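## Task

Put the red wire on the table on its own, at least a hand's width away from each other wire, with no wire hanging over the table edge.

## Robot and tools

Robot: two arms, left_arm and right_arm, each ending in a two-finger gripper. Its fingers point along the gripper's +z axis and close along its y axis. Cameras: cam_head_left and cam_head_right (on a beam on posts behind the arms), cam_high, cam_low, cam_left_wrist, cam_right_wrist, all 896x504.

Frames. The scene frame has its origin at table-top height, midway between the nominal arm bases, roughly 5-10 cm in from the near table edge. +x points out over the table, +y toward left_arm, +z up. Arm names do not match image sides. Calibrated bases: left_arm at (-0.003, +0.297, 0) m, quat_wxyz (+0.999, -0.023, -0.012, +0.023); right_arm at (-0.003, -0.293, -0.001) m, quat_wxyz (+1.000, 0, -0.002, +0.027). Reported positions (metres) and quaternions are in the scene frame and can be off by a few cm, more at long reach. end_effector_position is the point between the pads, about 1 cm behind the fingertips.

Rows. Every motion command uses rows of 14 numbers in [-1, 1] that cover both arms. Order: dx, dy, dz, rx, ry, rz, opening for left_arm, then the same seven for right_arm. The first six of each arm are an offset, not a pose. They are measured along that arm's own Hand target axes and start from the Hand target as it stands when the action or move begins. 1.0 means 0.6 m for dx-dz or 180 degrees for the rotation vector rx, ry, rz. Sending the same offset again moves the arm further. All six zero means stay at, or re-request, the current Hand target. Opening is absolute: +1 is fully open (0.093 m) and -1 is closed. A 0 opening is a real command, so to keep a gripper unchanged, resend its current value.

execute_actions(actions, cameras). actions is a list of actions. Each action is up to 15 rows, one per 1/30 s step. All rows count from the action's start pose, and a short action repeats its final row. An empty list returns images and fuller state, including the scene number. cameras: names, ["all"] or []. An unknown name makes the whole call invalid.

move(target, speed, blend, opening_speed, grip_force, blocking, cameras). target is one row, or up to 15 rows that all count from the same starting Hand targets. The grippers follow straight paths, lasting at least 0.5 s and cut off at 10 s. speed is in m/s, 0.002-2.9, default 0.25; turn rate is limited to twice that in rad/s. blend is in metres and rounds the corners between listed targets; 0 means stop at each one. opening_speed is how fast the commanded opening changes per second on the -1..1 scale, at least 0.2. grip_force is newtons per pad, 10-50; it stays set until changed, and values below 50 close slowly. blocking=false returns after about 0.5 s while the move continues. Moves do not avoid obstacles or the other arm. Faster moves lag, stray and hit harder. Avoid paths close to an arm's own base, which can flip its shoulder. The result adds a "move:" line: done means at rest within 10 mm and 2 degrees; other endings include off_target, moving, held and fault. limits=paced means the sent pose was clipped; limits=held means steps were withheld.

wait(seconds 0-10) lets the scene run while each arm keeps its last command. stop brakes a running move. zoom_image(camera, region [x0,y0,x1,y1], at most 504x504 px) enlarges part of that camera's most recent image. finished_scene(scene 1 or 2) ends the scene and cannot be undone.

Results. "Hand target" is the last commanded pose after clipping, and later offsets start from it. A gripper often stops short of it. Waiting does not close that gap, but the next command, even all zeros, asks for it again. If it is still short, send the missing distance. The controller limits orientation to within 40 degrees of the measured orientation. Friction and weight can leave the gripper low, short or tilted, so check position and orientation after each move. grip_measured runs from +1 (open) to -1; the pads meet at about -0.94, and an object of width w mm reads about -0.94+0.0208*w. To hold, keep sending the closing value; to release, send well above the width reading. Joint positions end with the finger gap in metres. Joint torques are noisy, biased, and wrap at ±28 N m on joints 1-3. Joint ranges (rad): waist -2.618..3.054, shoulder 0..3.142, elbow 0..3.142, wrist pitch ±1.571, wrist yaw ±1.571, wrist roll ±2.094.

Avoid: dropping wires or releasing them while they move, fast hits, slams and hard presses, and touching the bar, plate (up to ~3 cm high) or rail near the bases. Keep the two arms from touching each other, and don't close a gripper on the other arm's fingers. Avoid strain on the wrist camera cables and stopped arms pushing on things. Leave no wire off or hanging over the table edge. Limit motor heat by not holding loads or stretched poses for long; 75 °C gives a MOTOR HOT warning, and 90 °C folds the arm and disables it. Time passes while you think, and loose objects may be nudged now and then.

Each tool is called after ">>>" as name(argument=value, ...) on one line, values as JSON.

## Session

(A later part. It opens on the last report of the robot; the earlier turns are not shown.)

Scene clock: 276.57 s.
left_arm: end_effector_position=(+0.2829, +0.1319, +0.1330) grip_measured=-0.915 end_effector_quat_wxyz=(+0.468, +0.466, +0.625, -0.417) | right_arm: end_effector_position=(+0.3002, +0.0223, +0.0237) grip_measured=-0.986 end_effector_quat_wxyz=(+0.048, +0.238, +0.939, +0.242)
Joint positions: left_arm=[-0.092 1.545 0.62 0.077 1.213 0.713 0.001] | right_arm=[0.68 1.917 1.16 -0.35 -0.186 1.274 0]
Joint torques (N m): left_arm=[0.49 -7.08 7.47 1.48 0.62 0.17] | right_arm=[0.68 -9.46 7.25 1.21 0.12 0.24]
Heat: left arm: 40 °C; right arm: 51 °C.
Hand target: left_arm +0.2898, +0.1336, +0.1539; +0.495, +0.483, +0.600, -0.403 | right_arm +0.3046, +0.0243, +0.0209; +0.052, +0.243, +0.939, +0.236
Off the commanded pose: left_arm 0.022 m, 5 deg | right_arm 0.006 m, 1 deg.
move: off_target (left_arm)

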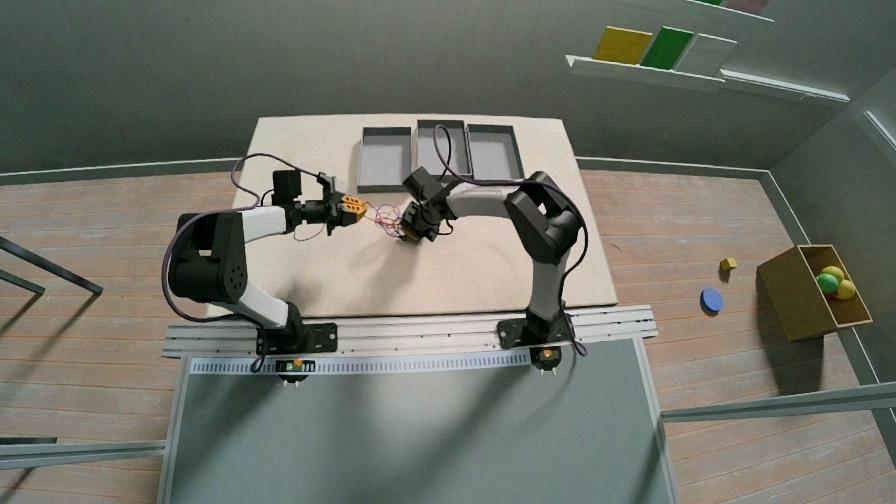

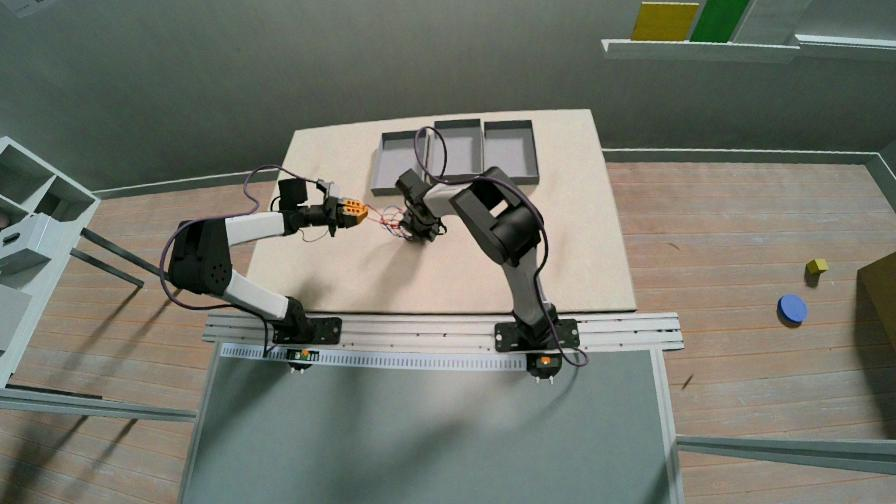

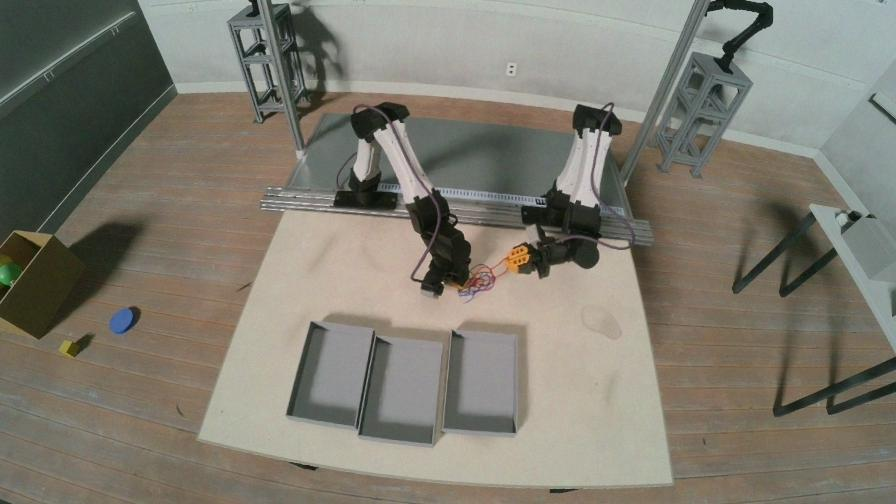

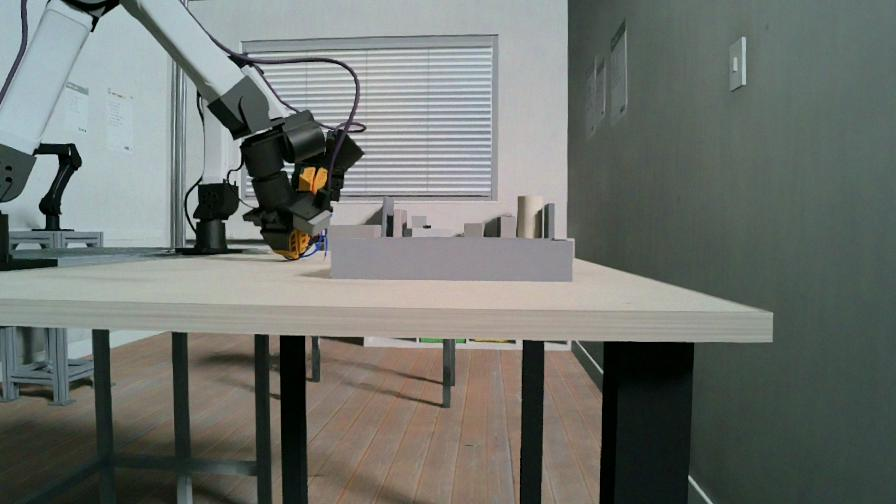

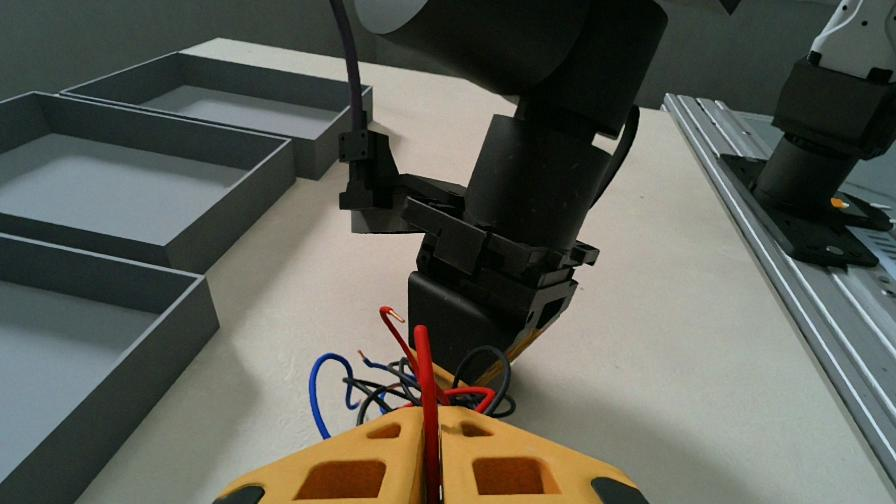

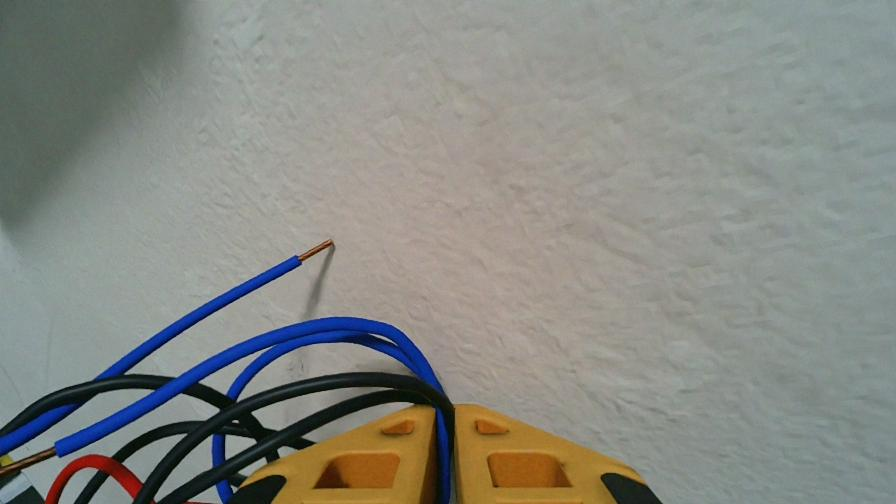

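>>> move(target=[-0.05,0,-0.16,0,0,0,-0.921875,0,0,0,0,0,0,-1], speed=0.05, cameras=["cam_left_wrist","cam_right_wrist","cam_high"])

>>> zoom_image(camera="cam_high", region=[430, 220, 570, 320])

Scene clock: 292.23 s.
left_arm: end_effector_position=(+0.2645, +0.2167, +0.1929) grip_measured=-0.915 end_effector_quat_wxyz=(+0.480, +0.483, +0.608, -0.409) | right_arm: end_effector_position=(+0.3055, +0.0280, +0.0291) grip_measured=-0.986 end_effector_quat_wxyz=(+0.055, +0.235, +0.936, +0.257)
Joint positions: left_arm=[0.24 1.641 1.068 -1.348 1.298 1.883 0.001] | right_arm=[0.68 1.917 1.168 -0.325 -0.191 1.274 0]
Joint torques (N m): left_arm=[0.69 -4.31 7.21 -0.54 0.77 0.16] | right_arm=[0.44 -9.52 6.69 0.94 0.12 0.21]
Heat: left arm: 38 °C; right arm: 52 °C.
Hand target: left_arm +0.2714, +0.2205, +0.2013; +0.495, +0.483, +0.600, -0.403 | right_arm +0.3046, +0.0244, +0.0209; +0.052, +0.243, +0.939, +0.236
Off the commanded pose: left_arm 0.011 m, 2 deg | right_arm 0.009 m, 3 deg.
move: off_target (left_arm, right_arm)
Images, in order (width x height): cam_high 896x504, cam_left_wrist 896x504, cam_right_wrist 896x504.

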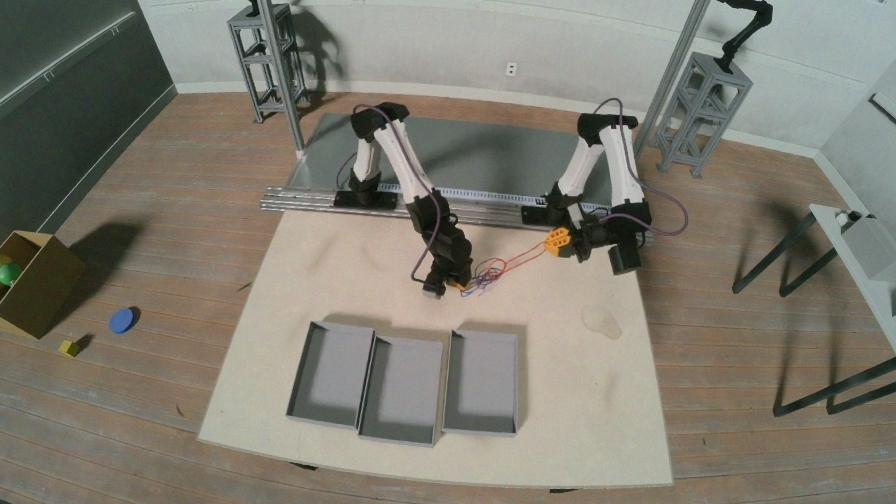

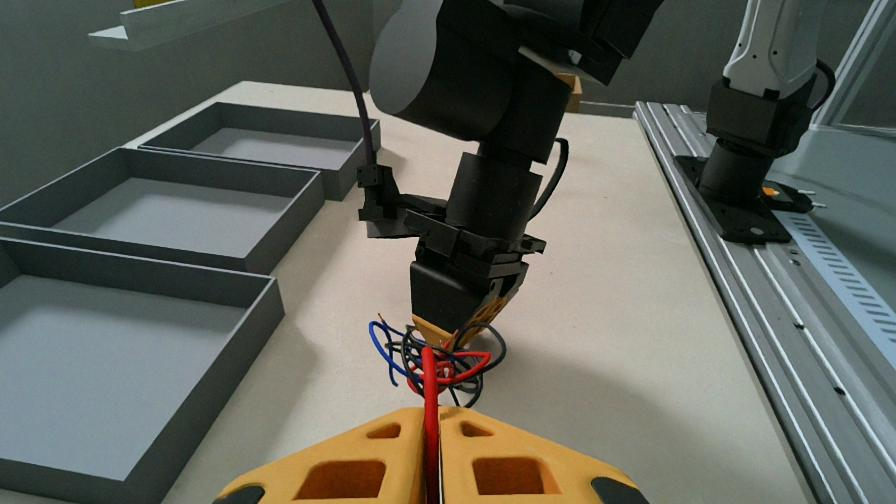

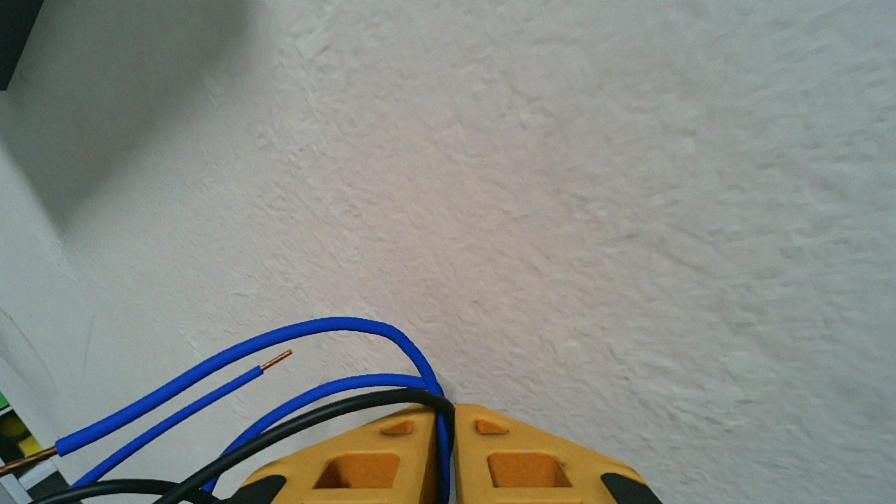

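Scaled by 3.600 from the camera's 896x504 image, which has a finer 1280x720 frame.

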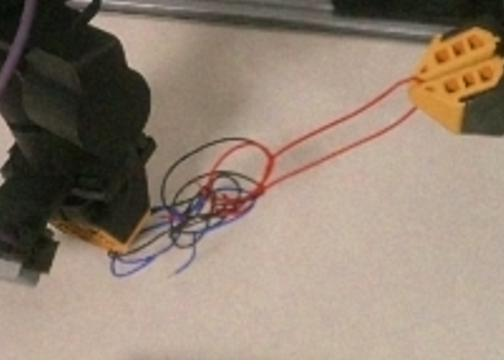

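>>> move(target=[0,0,0,0,0,0,-0.921875,-0.091,-0.117,-0.158,0,0,0,-1], speed=0.05, cameras=["cam_left_wrist","cam_right_wrist","cam_high","cam_low"])

>>> zoom_image(camera="cam_high", region=[430, 220, 570, 320])

>>> zoom_image(camera="cam_left_wrist", region=[300, 250, 600, 450])

Scene clock: 299.57 s.
left_arm: end_effector_position=(+0.2643, +0.2167, +0.1929) grip_measured=-0.915 end_effector_quat_wxyz=(+0.480, +0.483, +0.608, -0.409) | right_arm: end_effector_position=(+0.3092, -0.0728, +0.0823) grip_measured=-0.986 end_effector_quat_wxyz=(+0.053, +0.227, +0.933, +0.275)
Joint positions: left_arm=[0.24 1.641 1.068 -1.349 1.298 1.884 0.001] | right_arm=[0.411 1.64 1.049 -0.523 -0.345 1.022 0]
Joint torques (N m): left_arm=[0.69 -4.55 7.04 -0.45 0.76 0.14] | right_arm=[-2.26 -10.37 3.67 0.72 0.36 -0.11]
Heat: left arm: 37 °C; right arm: 53 °C.
Hand target: left_arm +0.2712, +0.2205, +0.2012; +0.495, +0.482, +0.601, -0.402 | right_arm +0.3021, -0.0957, +0.0708; +0.052, +0.243, +0.939, +0.236
Off the commanded pose: left_arm 0.012 m, 2 deg | right_arm 0.027 m, 5 deg.
move: off_target (left_arm, right_arm)
Images, in order (width x height): cam_high 896x504, cam_low 896x504, cam_left_wrist 896x504, cam_right_wrist 896x504.

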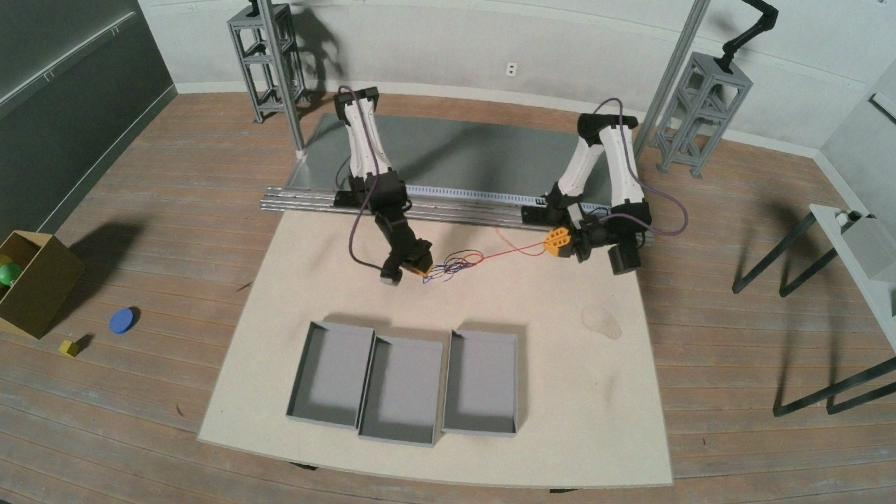

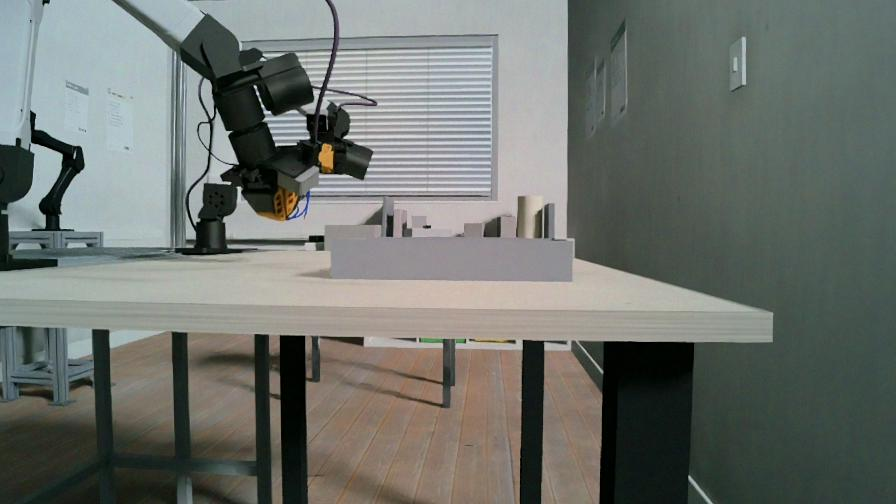

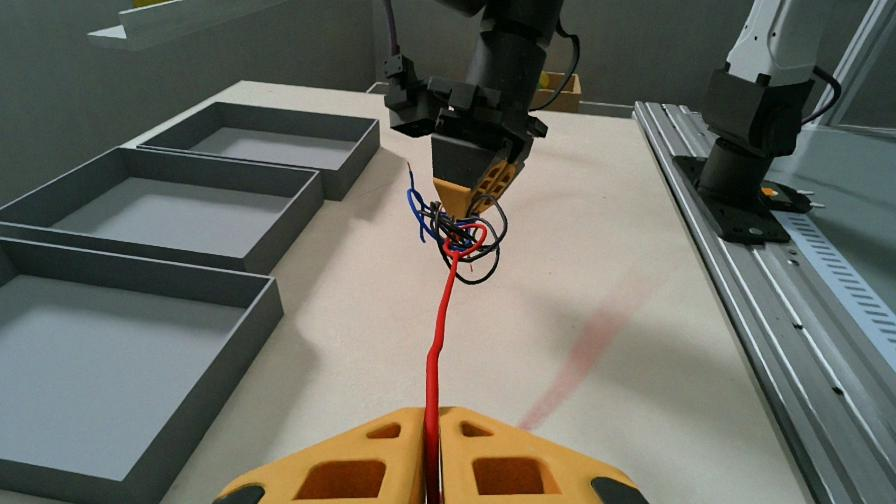

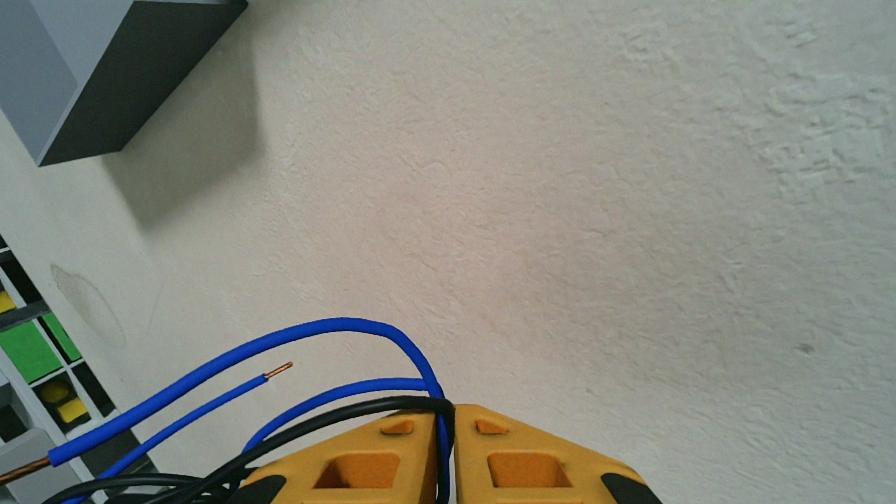

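Scaled by 3.600 from the camera's 896x504 image, which has a finer 1280x720 frame.

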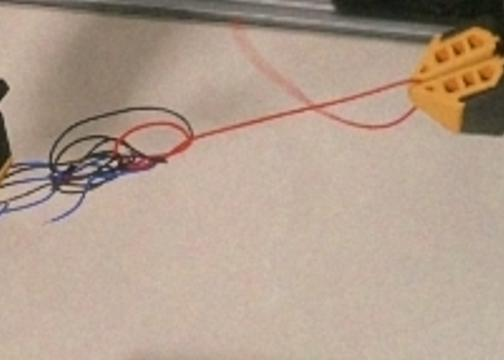

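Scaled by 1.680 from the camera's 896x504 image, which has a finer 1280x720 frame.

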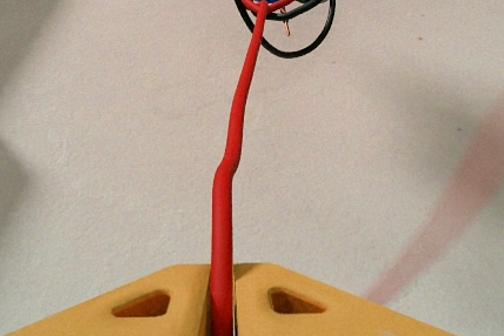

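>>> move(target=[0,0,0,0,0,0,-0.921875,-0.091,-0.117,-0.14,0,0,0,-1], speed=0.04, cameras=["cam_left_wrist","cam_right_wrist","cam_high","cam_low"])

>>> zoom_image(camera="cam_high", region=[390, 210, 570, 320])

>>> zoom_image(camera="cam_left_wrist", region=[300, 50, 600, 350])

Scene clock: 306.67 s.
left_arm: end_effector_position=(+0.2613, +0.2127, +0.1929) grip_measured=-0.915 end_effector_quat_wxyz=(+0.472, +0.485, +0.608, -0.416) | right_arm: end_effector_position=(+0.2923, -0.1739, +0.1201) grip_measured=-0.986 end_effector_quat_wxyz=(+0.016, +0.215, +0.925, +0.313)
Joint positions: left_arm=[0.226 1.641 1.068 -1.363 1.293 1.884 0.001] | right_arm=[0.03 1.509 1.068 -0.876 -0.591 0.62 0]
Joint torques (N m): left_arm=[1.84 -4.57 6.95 -0.35 0.8 0.18] | right_arm=[-4.19 -7.92 7.19 0.59 1.15 -0.08]
Heat: left arm: 37 °C; right arm: 53 °C.
Hand target: left_arm +0.2712, +0.2204, +0.2011; +0.495, +0.482, +0.601, -0.402 | right_arm +0.3017, -0.2112, +0.1110; +0.052, +0.243, +0.939, +0.236
Off the commanded pose: left_arm 0.015 m, 3 deg | right_arm 0.039 m, 10 deg.
move: off_target (left_arm, right_arm)
Images, in order (width x height): cam_high 896x504, cam_low 896x504, cam_left_wrist 896x504, cam_right_wrist 896x504.

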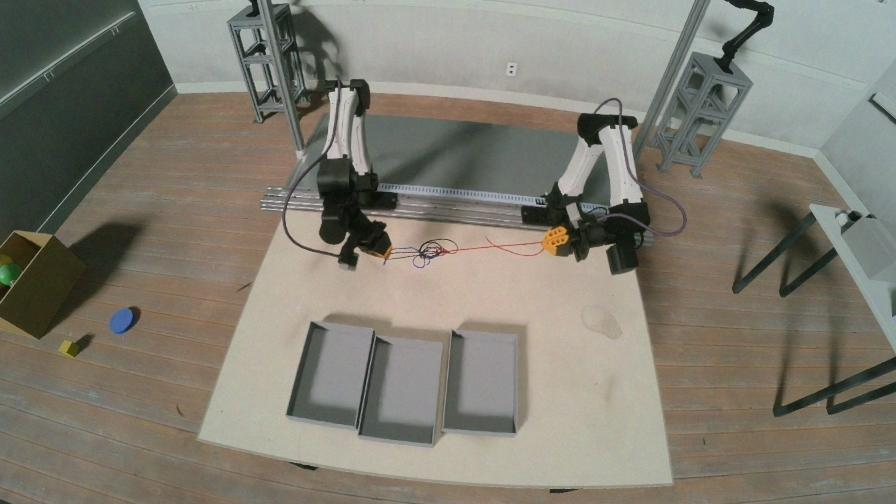

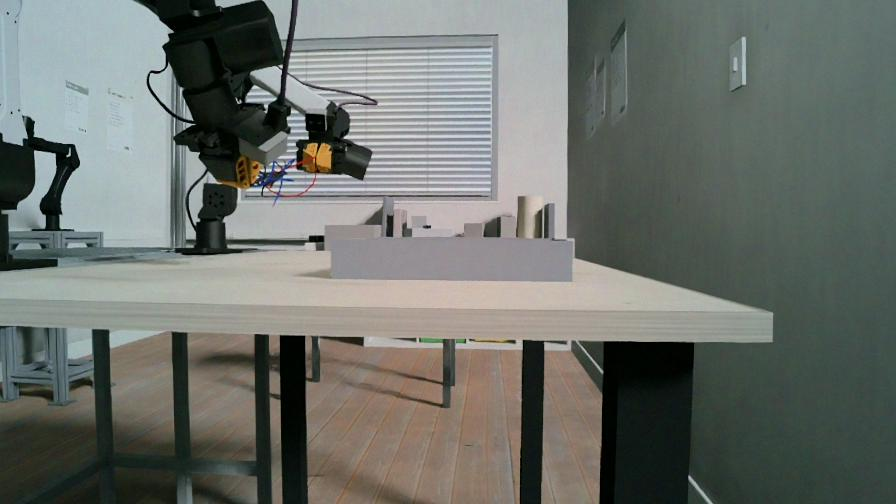

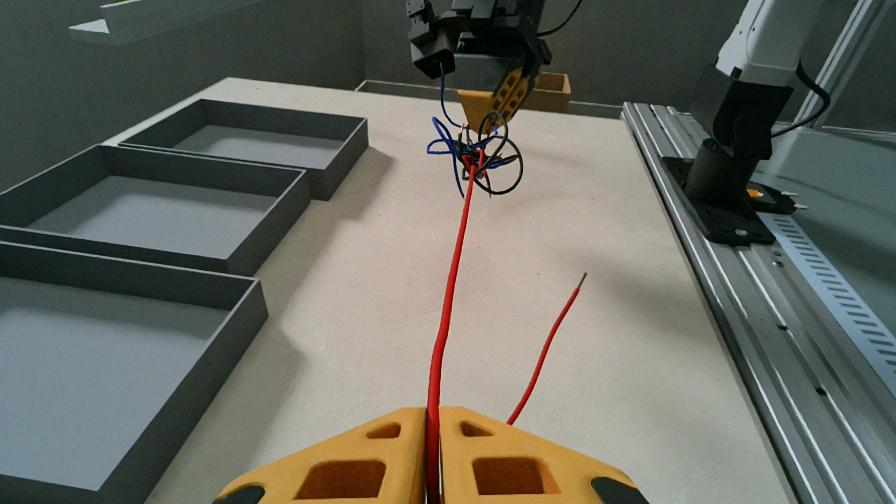

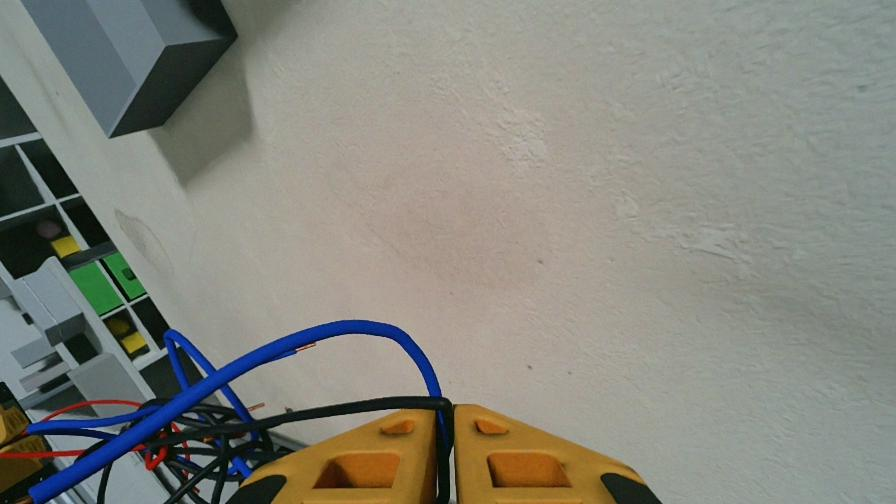

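Scaled by 2.800 from the camera's 896x504 image, which has a finer 1280x720 frame.

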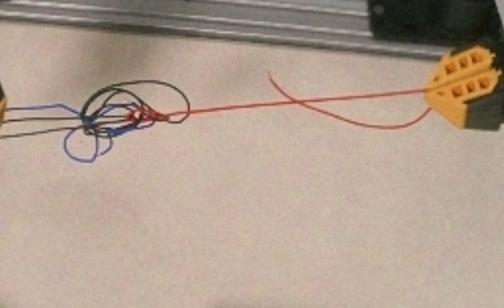

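Scaled by 1.680 from the camera's 896x504 image, which has a finer 1280x720 frame.

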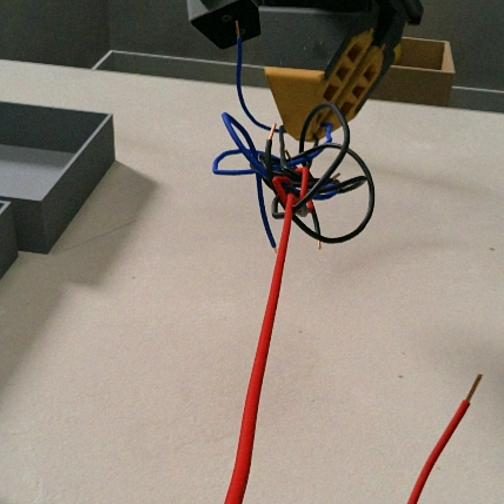

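>>> move(target=[0,0,0,0,0,0,-0.921875,-0.04,-0.05,-0.06,0,0,0,-1], speed=0.04, cameras=["cam_left_wrist","cam_right_wrist","cam_high","cam_low"])

>>> zoom_image(camera="cam_high", region=[390, 210, 570, 320])

>>> zoom_image(camera="cam_left_wrist", region=[400, 50, 600, 250])

Scene clock: 313.83 s.
left_arm: end_effector_position=(+0.2593, +0.2090, +0.1949) grip_measured=-0.915 end_effector_quat_wxyz=(+0.470, +0.483, +0.605, -0.424) | right_arm: end_effector_position=(+0.2847, -0.2054, +0.1501) grip_measured=-0.986 end_effector_quat_wxyz=(+0.002, +0.208, +0.914, +0.349)
Joint positions: left_arm=[0.215 1.641 1.068 -1.377 1.302 1.885 0.001] | right_arm=[-0.128 1.509 1.163 -1.096 -0.702 0.421 0]
Joint torques (N m): left_arm=[2.81 -4.56 6.99 -0.22 0.71 0.17] | right_arm=[-6.76 -6.08 7.36 0.82 1.73 -0.07]
Motor temperatures (°C): left_arm=[25 36 36 35 28 25 26] | right_arm=[27 51 41 30 28 24 30]
Heat: left arm: 36 °C; right arm: 51 °C.
Hand target: left_arm +0.2712, +0.2205, +0.2012; +0.495, +0.482, +0.601, -0.402 | right_arm +0.3022, -0.2610, +0.1283; +0.052, +0.243, +0.939, +0.236
Off the commanded pose: left_arm 0.018 m, 4 deg | right_arm 0.062 m, 15 deg.
move: off_target (left_arm, right_arm)
Images, in order (width x height): cam_high 896x504, cam_low 896x504, cam_left_wrist 896x504, cam_right_wrist 896x504.

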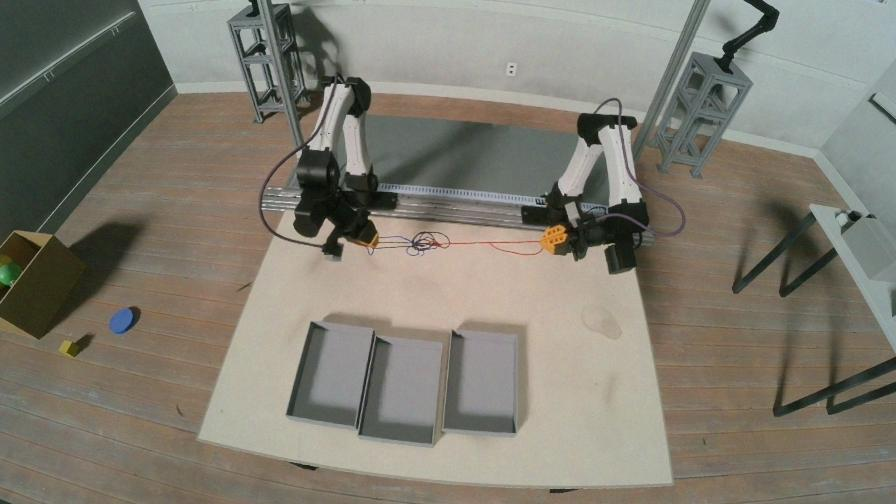

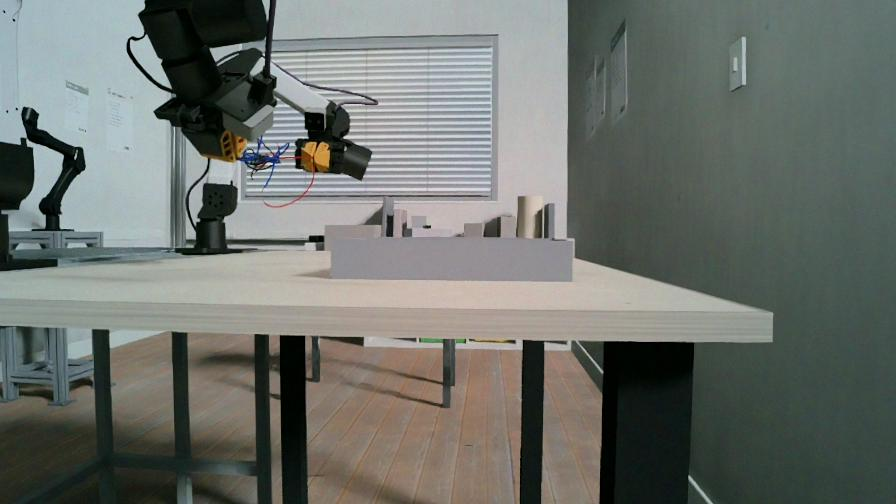

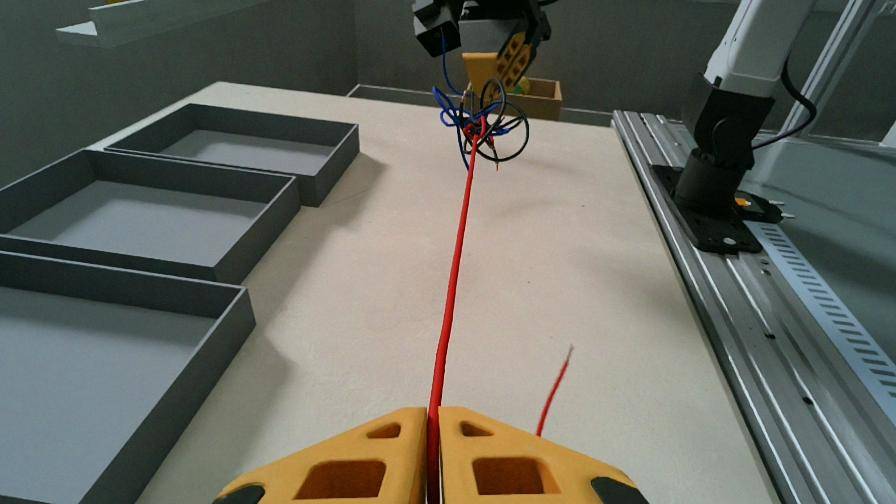

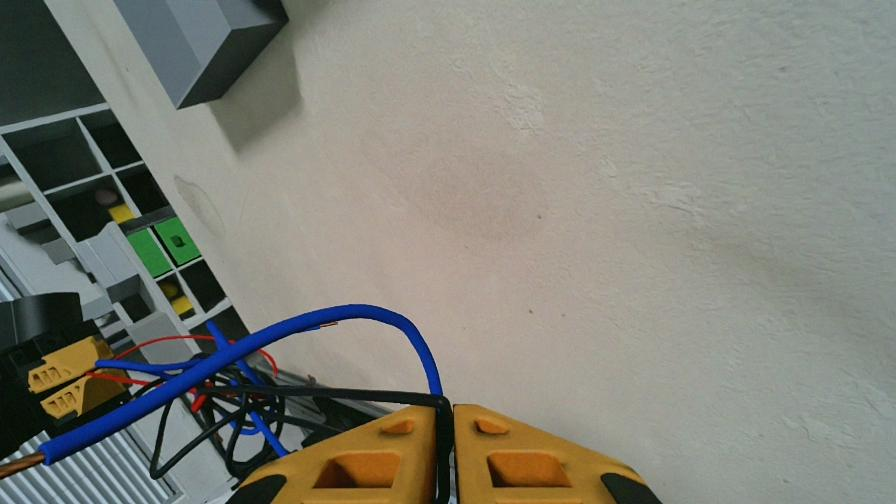

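Scaled by 2.800 from the camera's 896x504 image, which has a finer 1280x720 frame.

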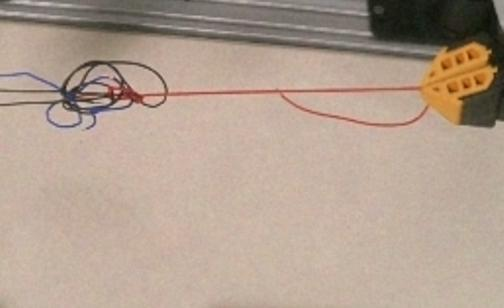

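Scaled by 2.520 from the camera's 896x504 image, which has a finer 1280x720 frame.

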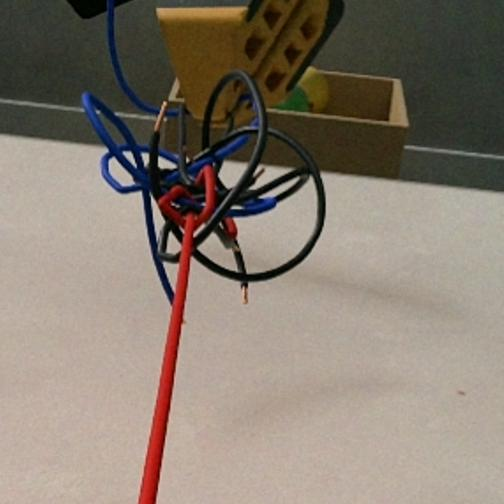

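>>> move(target=[0,0,0,0,0,0,-0.921875,0.126,0.197,0.05,0,0,0,-1], speed=0.08, cameras=["cam_left_wrist","cam_right_wrist","cam_high","cam_low"])

>>> zoom_image(camera="cam_left_wrist", region=[350, 100, 600, 350])

>>> zoom_image(camera="cam_low", region=[200, 120, 380, 230])

Scene clock: 321.40 s.
left_arm: end_effector_position=(+0.2630, +0.2174, +0.1956) grip_measured=-0.915 end_effector_quat_wxyz=(+0.477, +0.474, +0.612, -0.416) | right_arm: end_effector_position=(+0.2846, -0.1230, +0.1527) grip_measured=-0.986 end_effector_quat_wxyz=(+0.038, +0.240, +0.941, +0.235)
Joint positions: left_arm=[0.245 1.641 1.073 -1.377 1.302 1.885 0.001] | right_arm=[0.312 1.488 1.227 -0.962 -0.338 0.924 0]
Joint torques (N m): left_arm=[0.32 -4.44 6.71 -0.22 0.72 0.17] | right_arm=[0.77 -6.49 8.24 1.14 0.05 0.25]
Heat: left arm: 37 °C; right arm: 50 °C.
Hand target: left_arm +0.2712, +0.2204, +0.2012; +0.495, +0.482, +0.601, -0.402 | right_arm +0.2934, -0.1209, +0.1586; +0.052, +0.243, +0.939, +0.236
Off the commanded pose: left_arm 0.010 m, 3 deg | right_arm 0.011 m, 2 deg.
move: off_target (left_arm, right_arm)
Images, in order (width x height): cam_high 896x504, cam_low 896x504, cam_left_wrist 896x504, cam_right_wrist 896x504.

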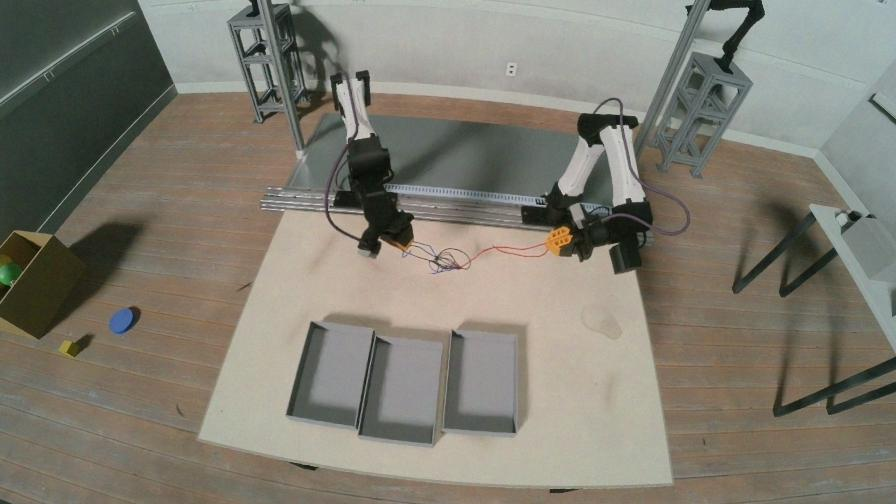

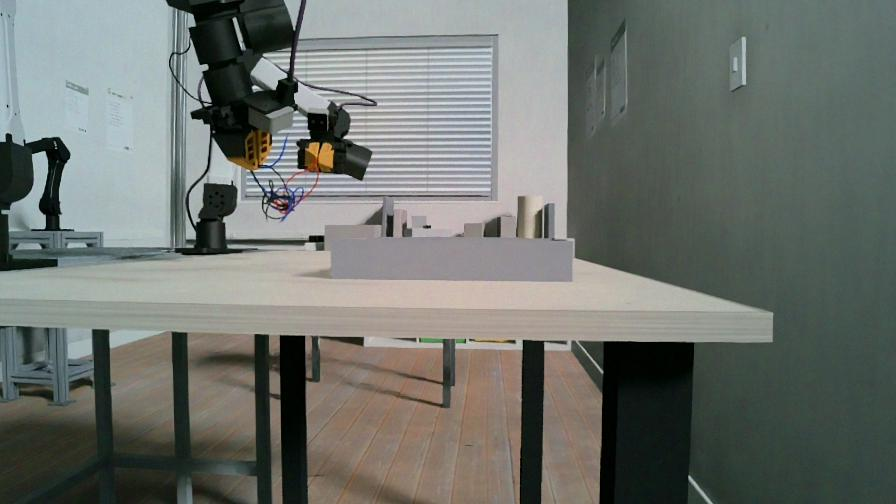

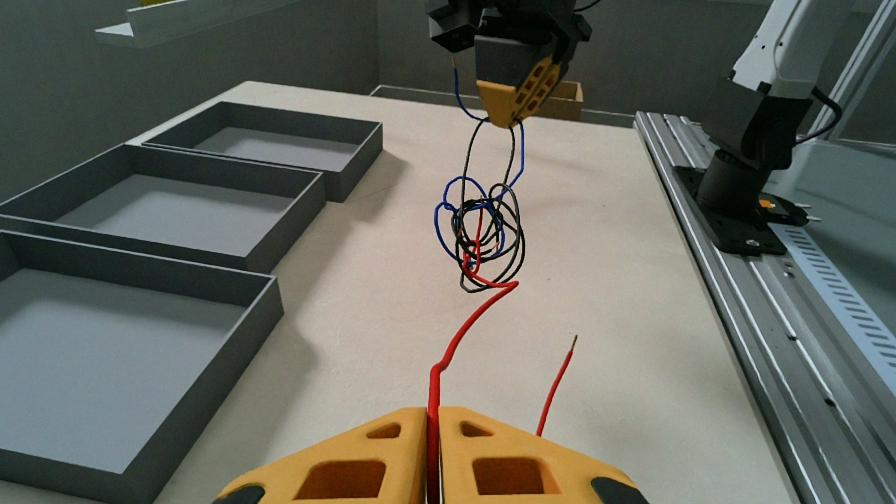

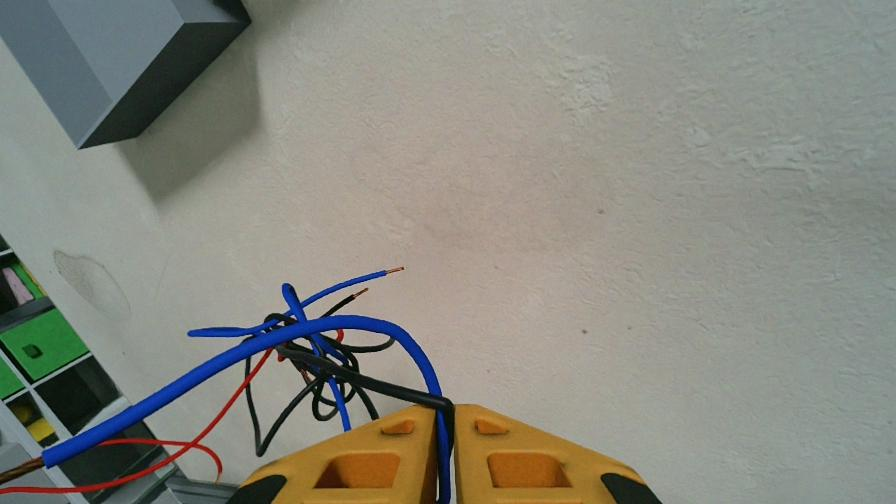

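Scaled by 2.016 from the camera's 896x504 image, which has a finer 1280x720 frame.

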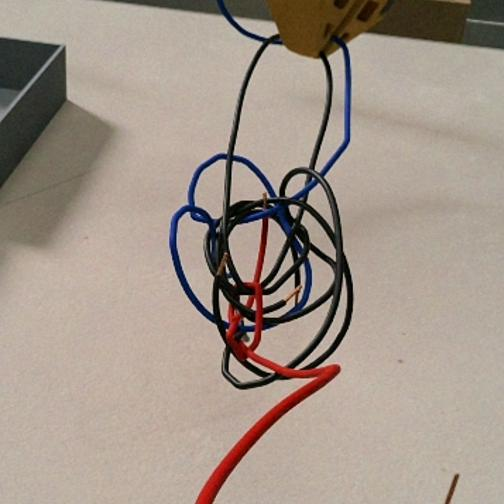

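Scaled by 2.800 from the camera's 896x504 image, which has a finer 1280x720 frame.

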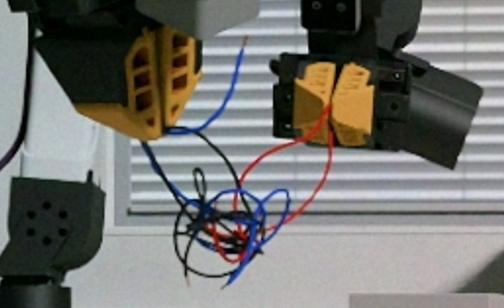

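>>> move(target=[[0,0,0,0,0,0,-0.921875,-0.05,-0.1,0.03,0,0,0,-1],[0,0,0,0,0,0,-0.921875,0.02,0.0,-0.02,0,0,0,-1],[0,0,0,0,0,0,-0.921875,-0.12,-0.09,-0.09,0,0,0,-1],[0,0,0,0,0,0,-0.921875,0.0,0.0,0,0,0,0,-1]], speed=0.15, blend=[0.01,0.01,0.01,0], cameras=["cam_left_wrist","cam_right_wrist","cam_low"])

>>> zoom_image(camera="cam_left_wrist", region=[350, 100, 600, 350])

>>> zoom_image(camera="cam_low", region=[200, 120, 380, 230])

Scene clock: 331.70 s.
left_arm: end_effector_position=(+0.2635, +0.2174, +0.1967) grip_measured=-0.915 end_effector_quat_wxyz=(+0.480, +0.472, +0.611, -0.417) | right_arm: end_effector_position=(+0.2951, -0.1188, +0.1561) grip_measured=-0.986 end_effector_quat_wxyz=(+0.040, +0.238, +0.941, +0.237)
Joint positions: left_arm=[0.245 1.641 1.073 -1.377 1.309 1.885 0.001] | right_arm=[0.312 1.526 1.273 -0.964 -0.338 0.923 0]
Joint torques (N m): left_arm=[0.27 -4.45 6.69 -0.21 0.66 0.17] | right_arm=[0.39 -10.41 5.04 1.11 -0.03 0.26]
Heat: left arm: 37 °C; right arm: 49 °C.
Hand target: left_arm +0.2713, +0.2205, +0.2012; +0.495, +0.483, +0.600, -0.402 | right_arm +0.2934, -0.1210, +0.1587; +0.052, +0.243, +0.939, +0.236
Off the commanded pose: left_arm 0.009 m, 3 deg | right_arm 0.004 m, 1 deg.
move: off_target (left_arm)
Images, in order (width x height): cam_low 896x504, cam_left_wrist 896x504, cam_right_wrist 896x504.

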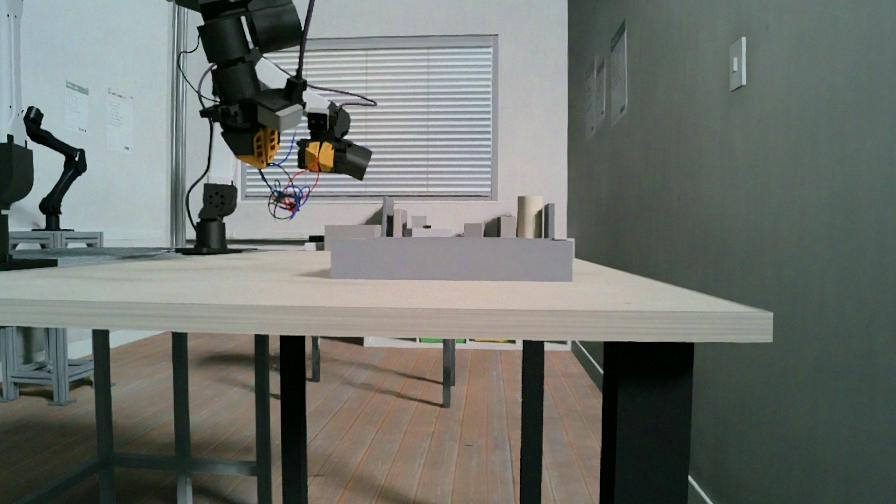

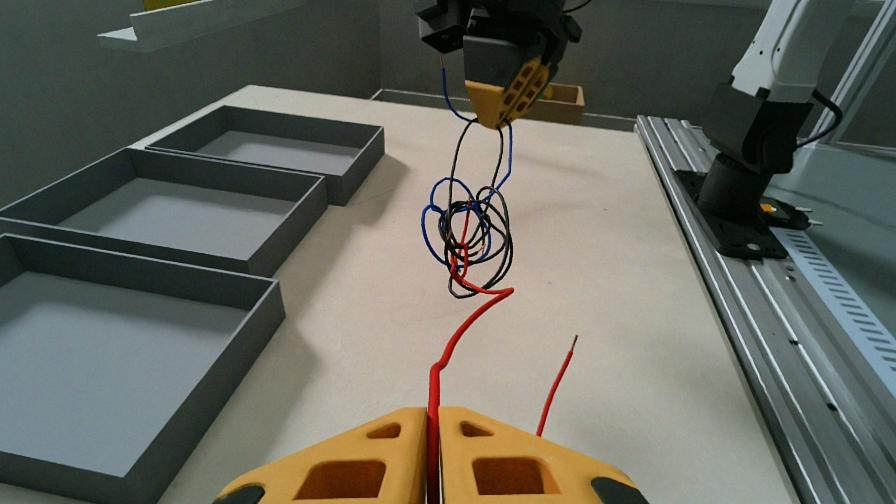

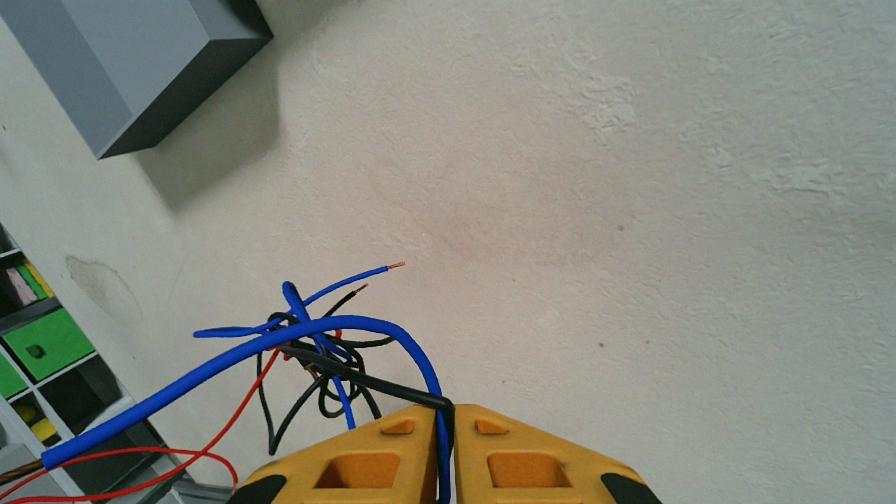

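Scaled by 2.016 from the camera's 896x504 image, which has a finer 1280x720 frame.

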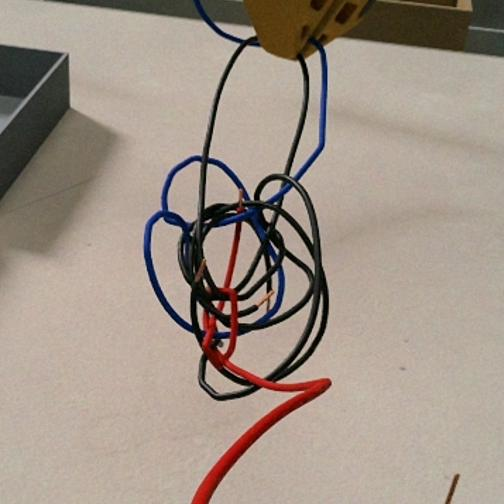

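Scaled by 2.800 from the camera's 896x504 image, which has a finer 1280x720 frame.

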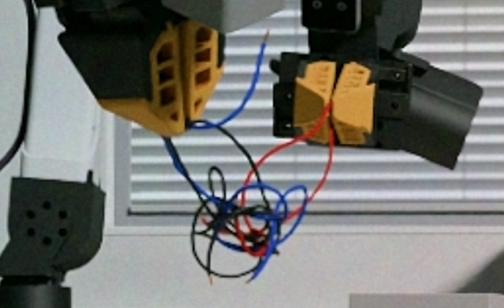

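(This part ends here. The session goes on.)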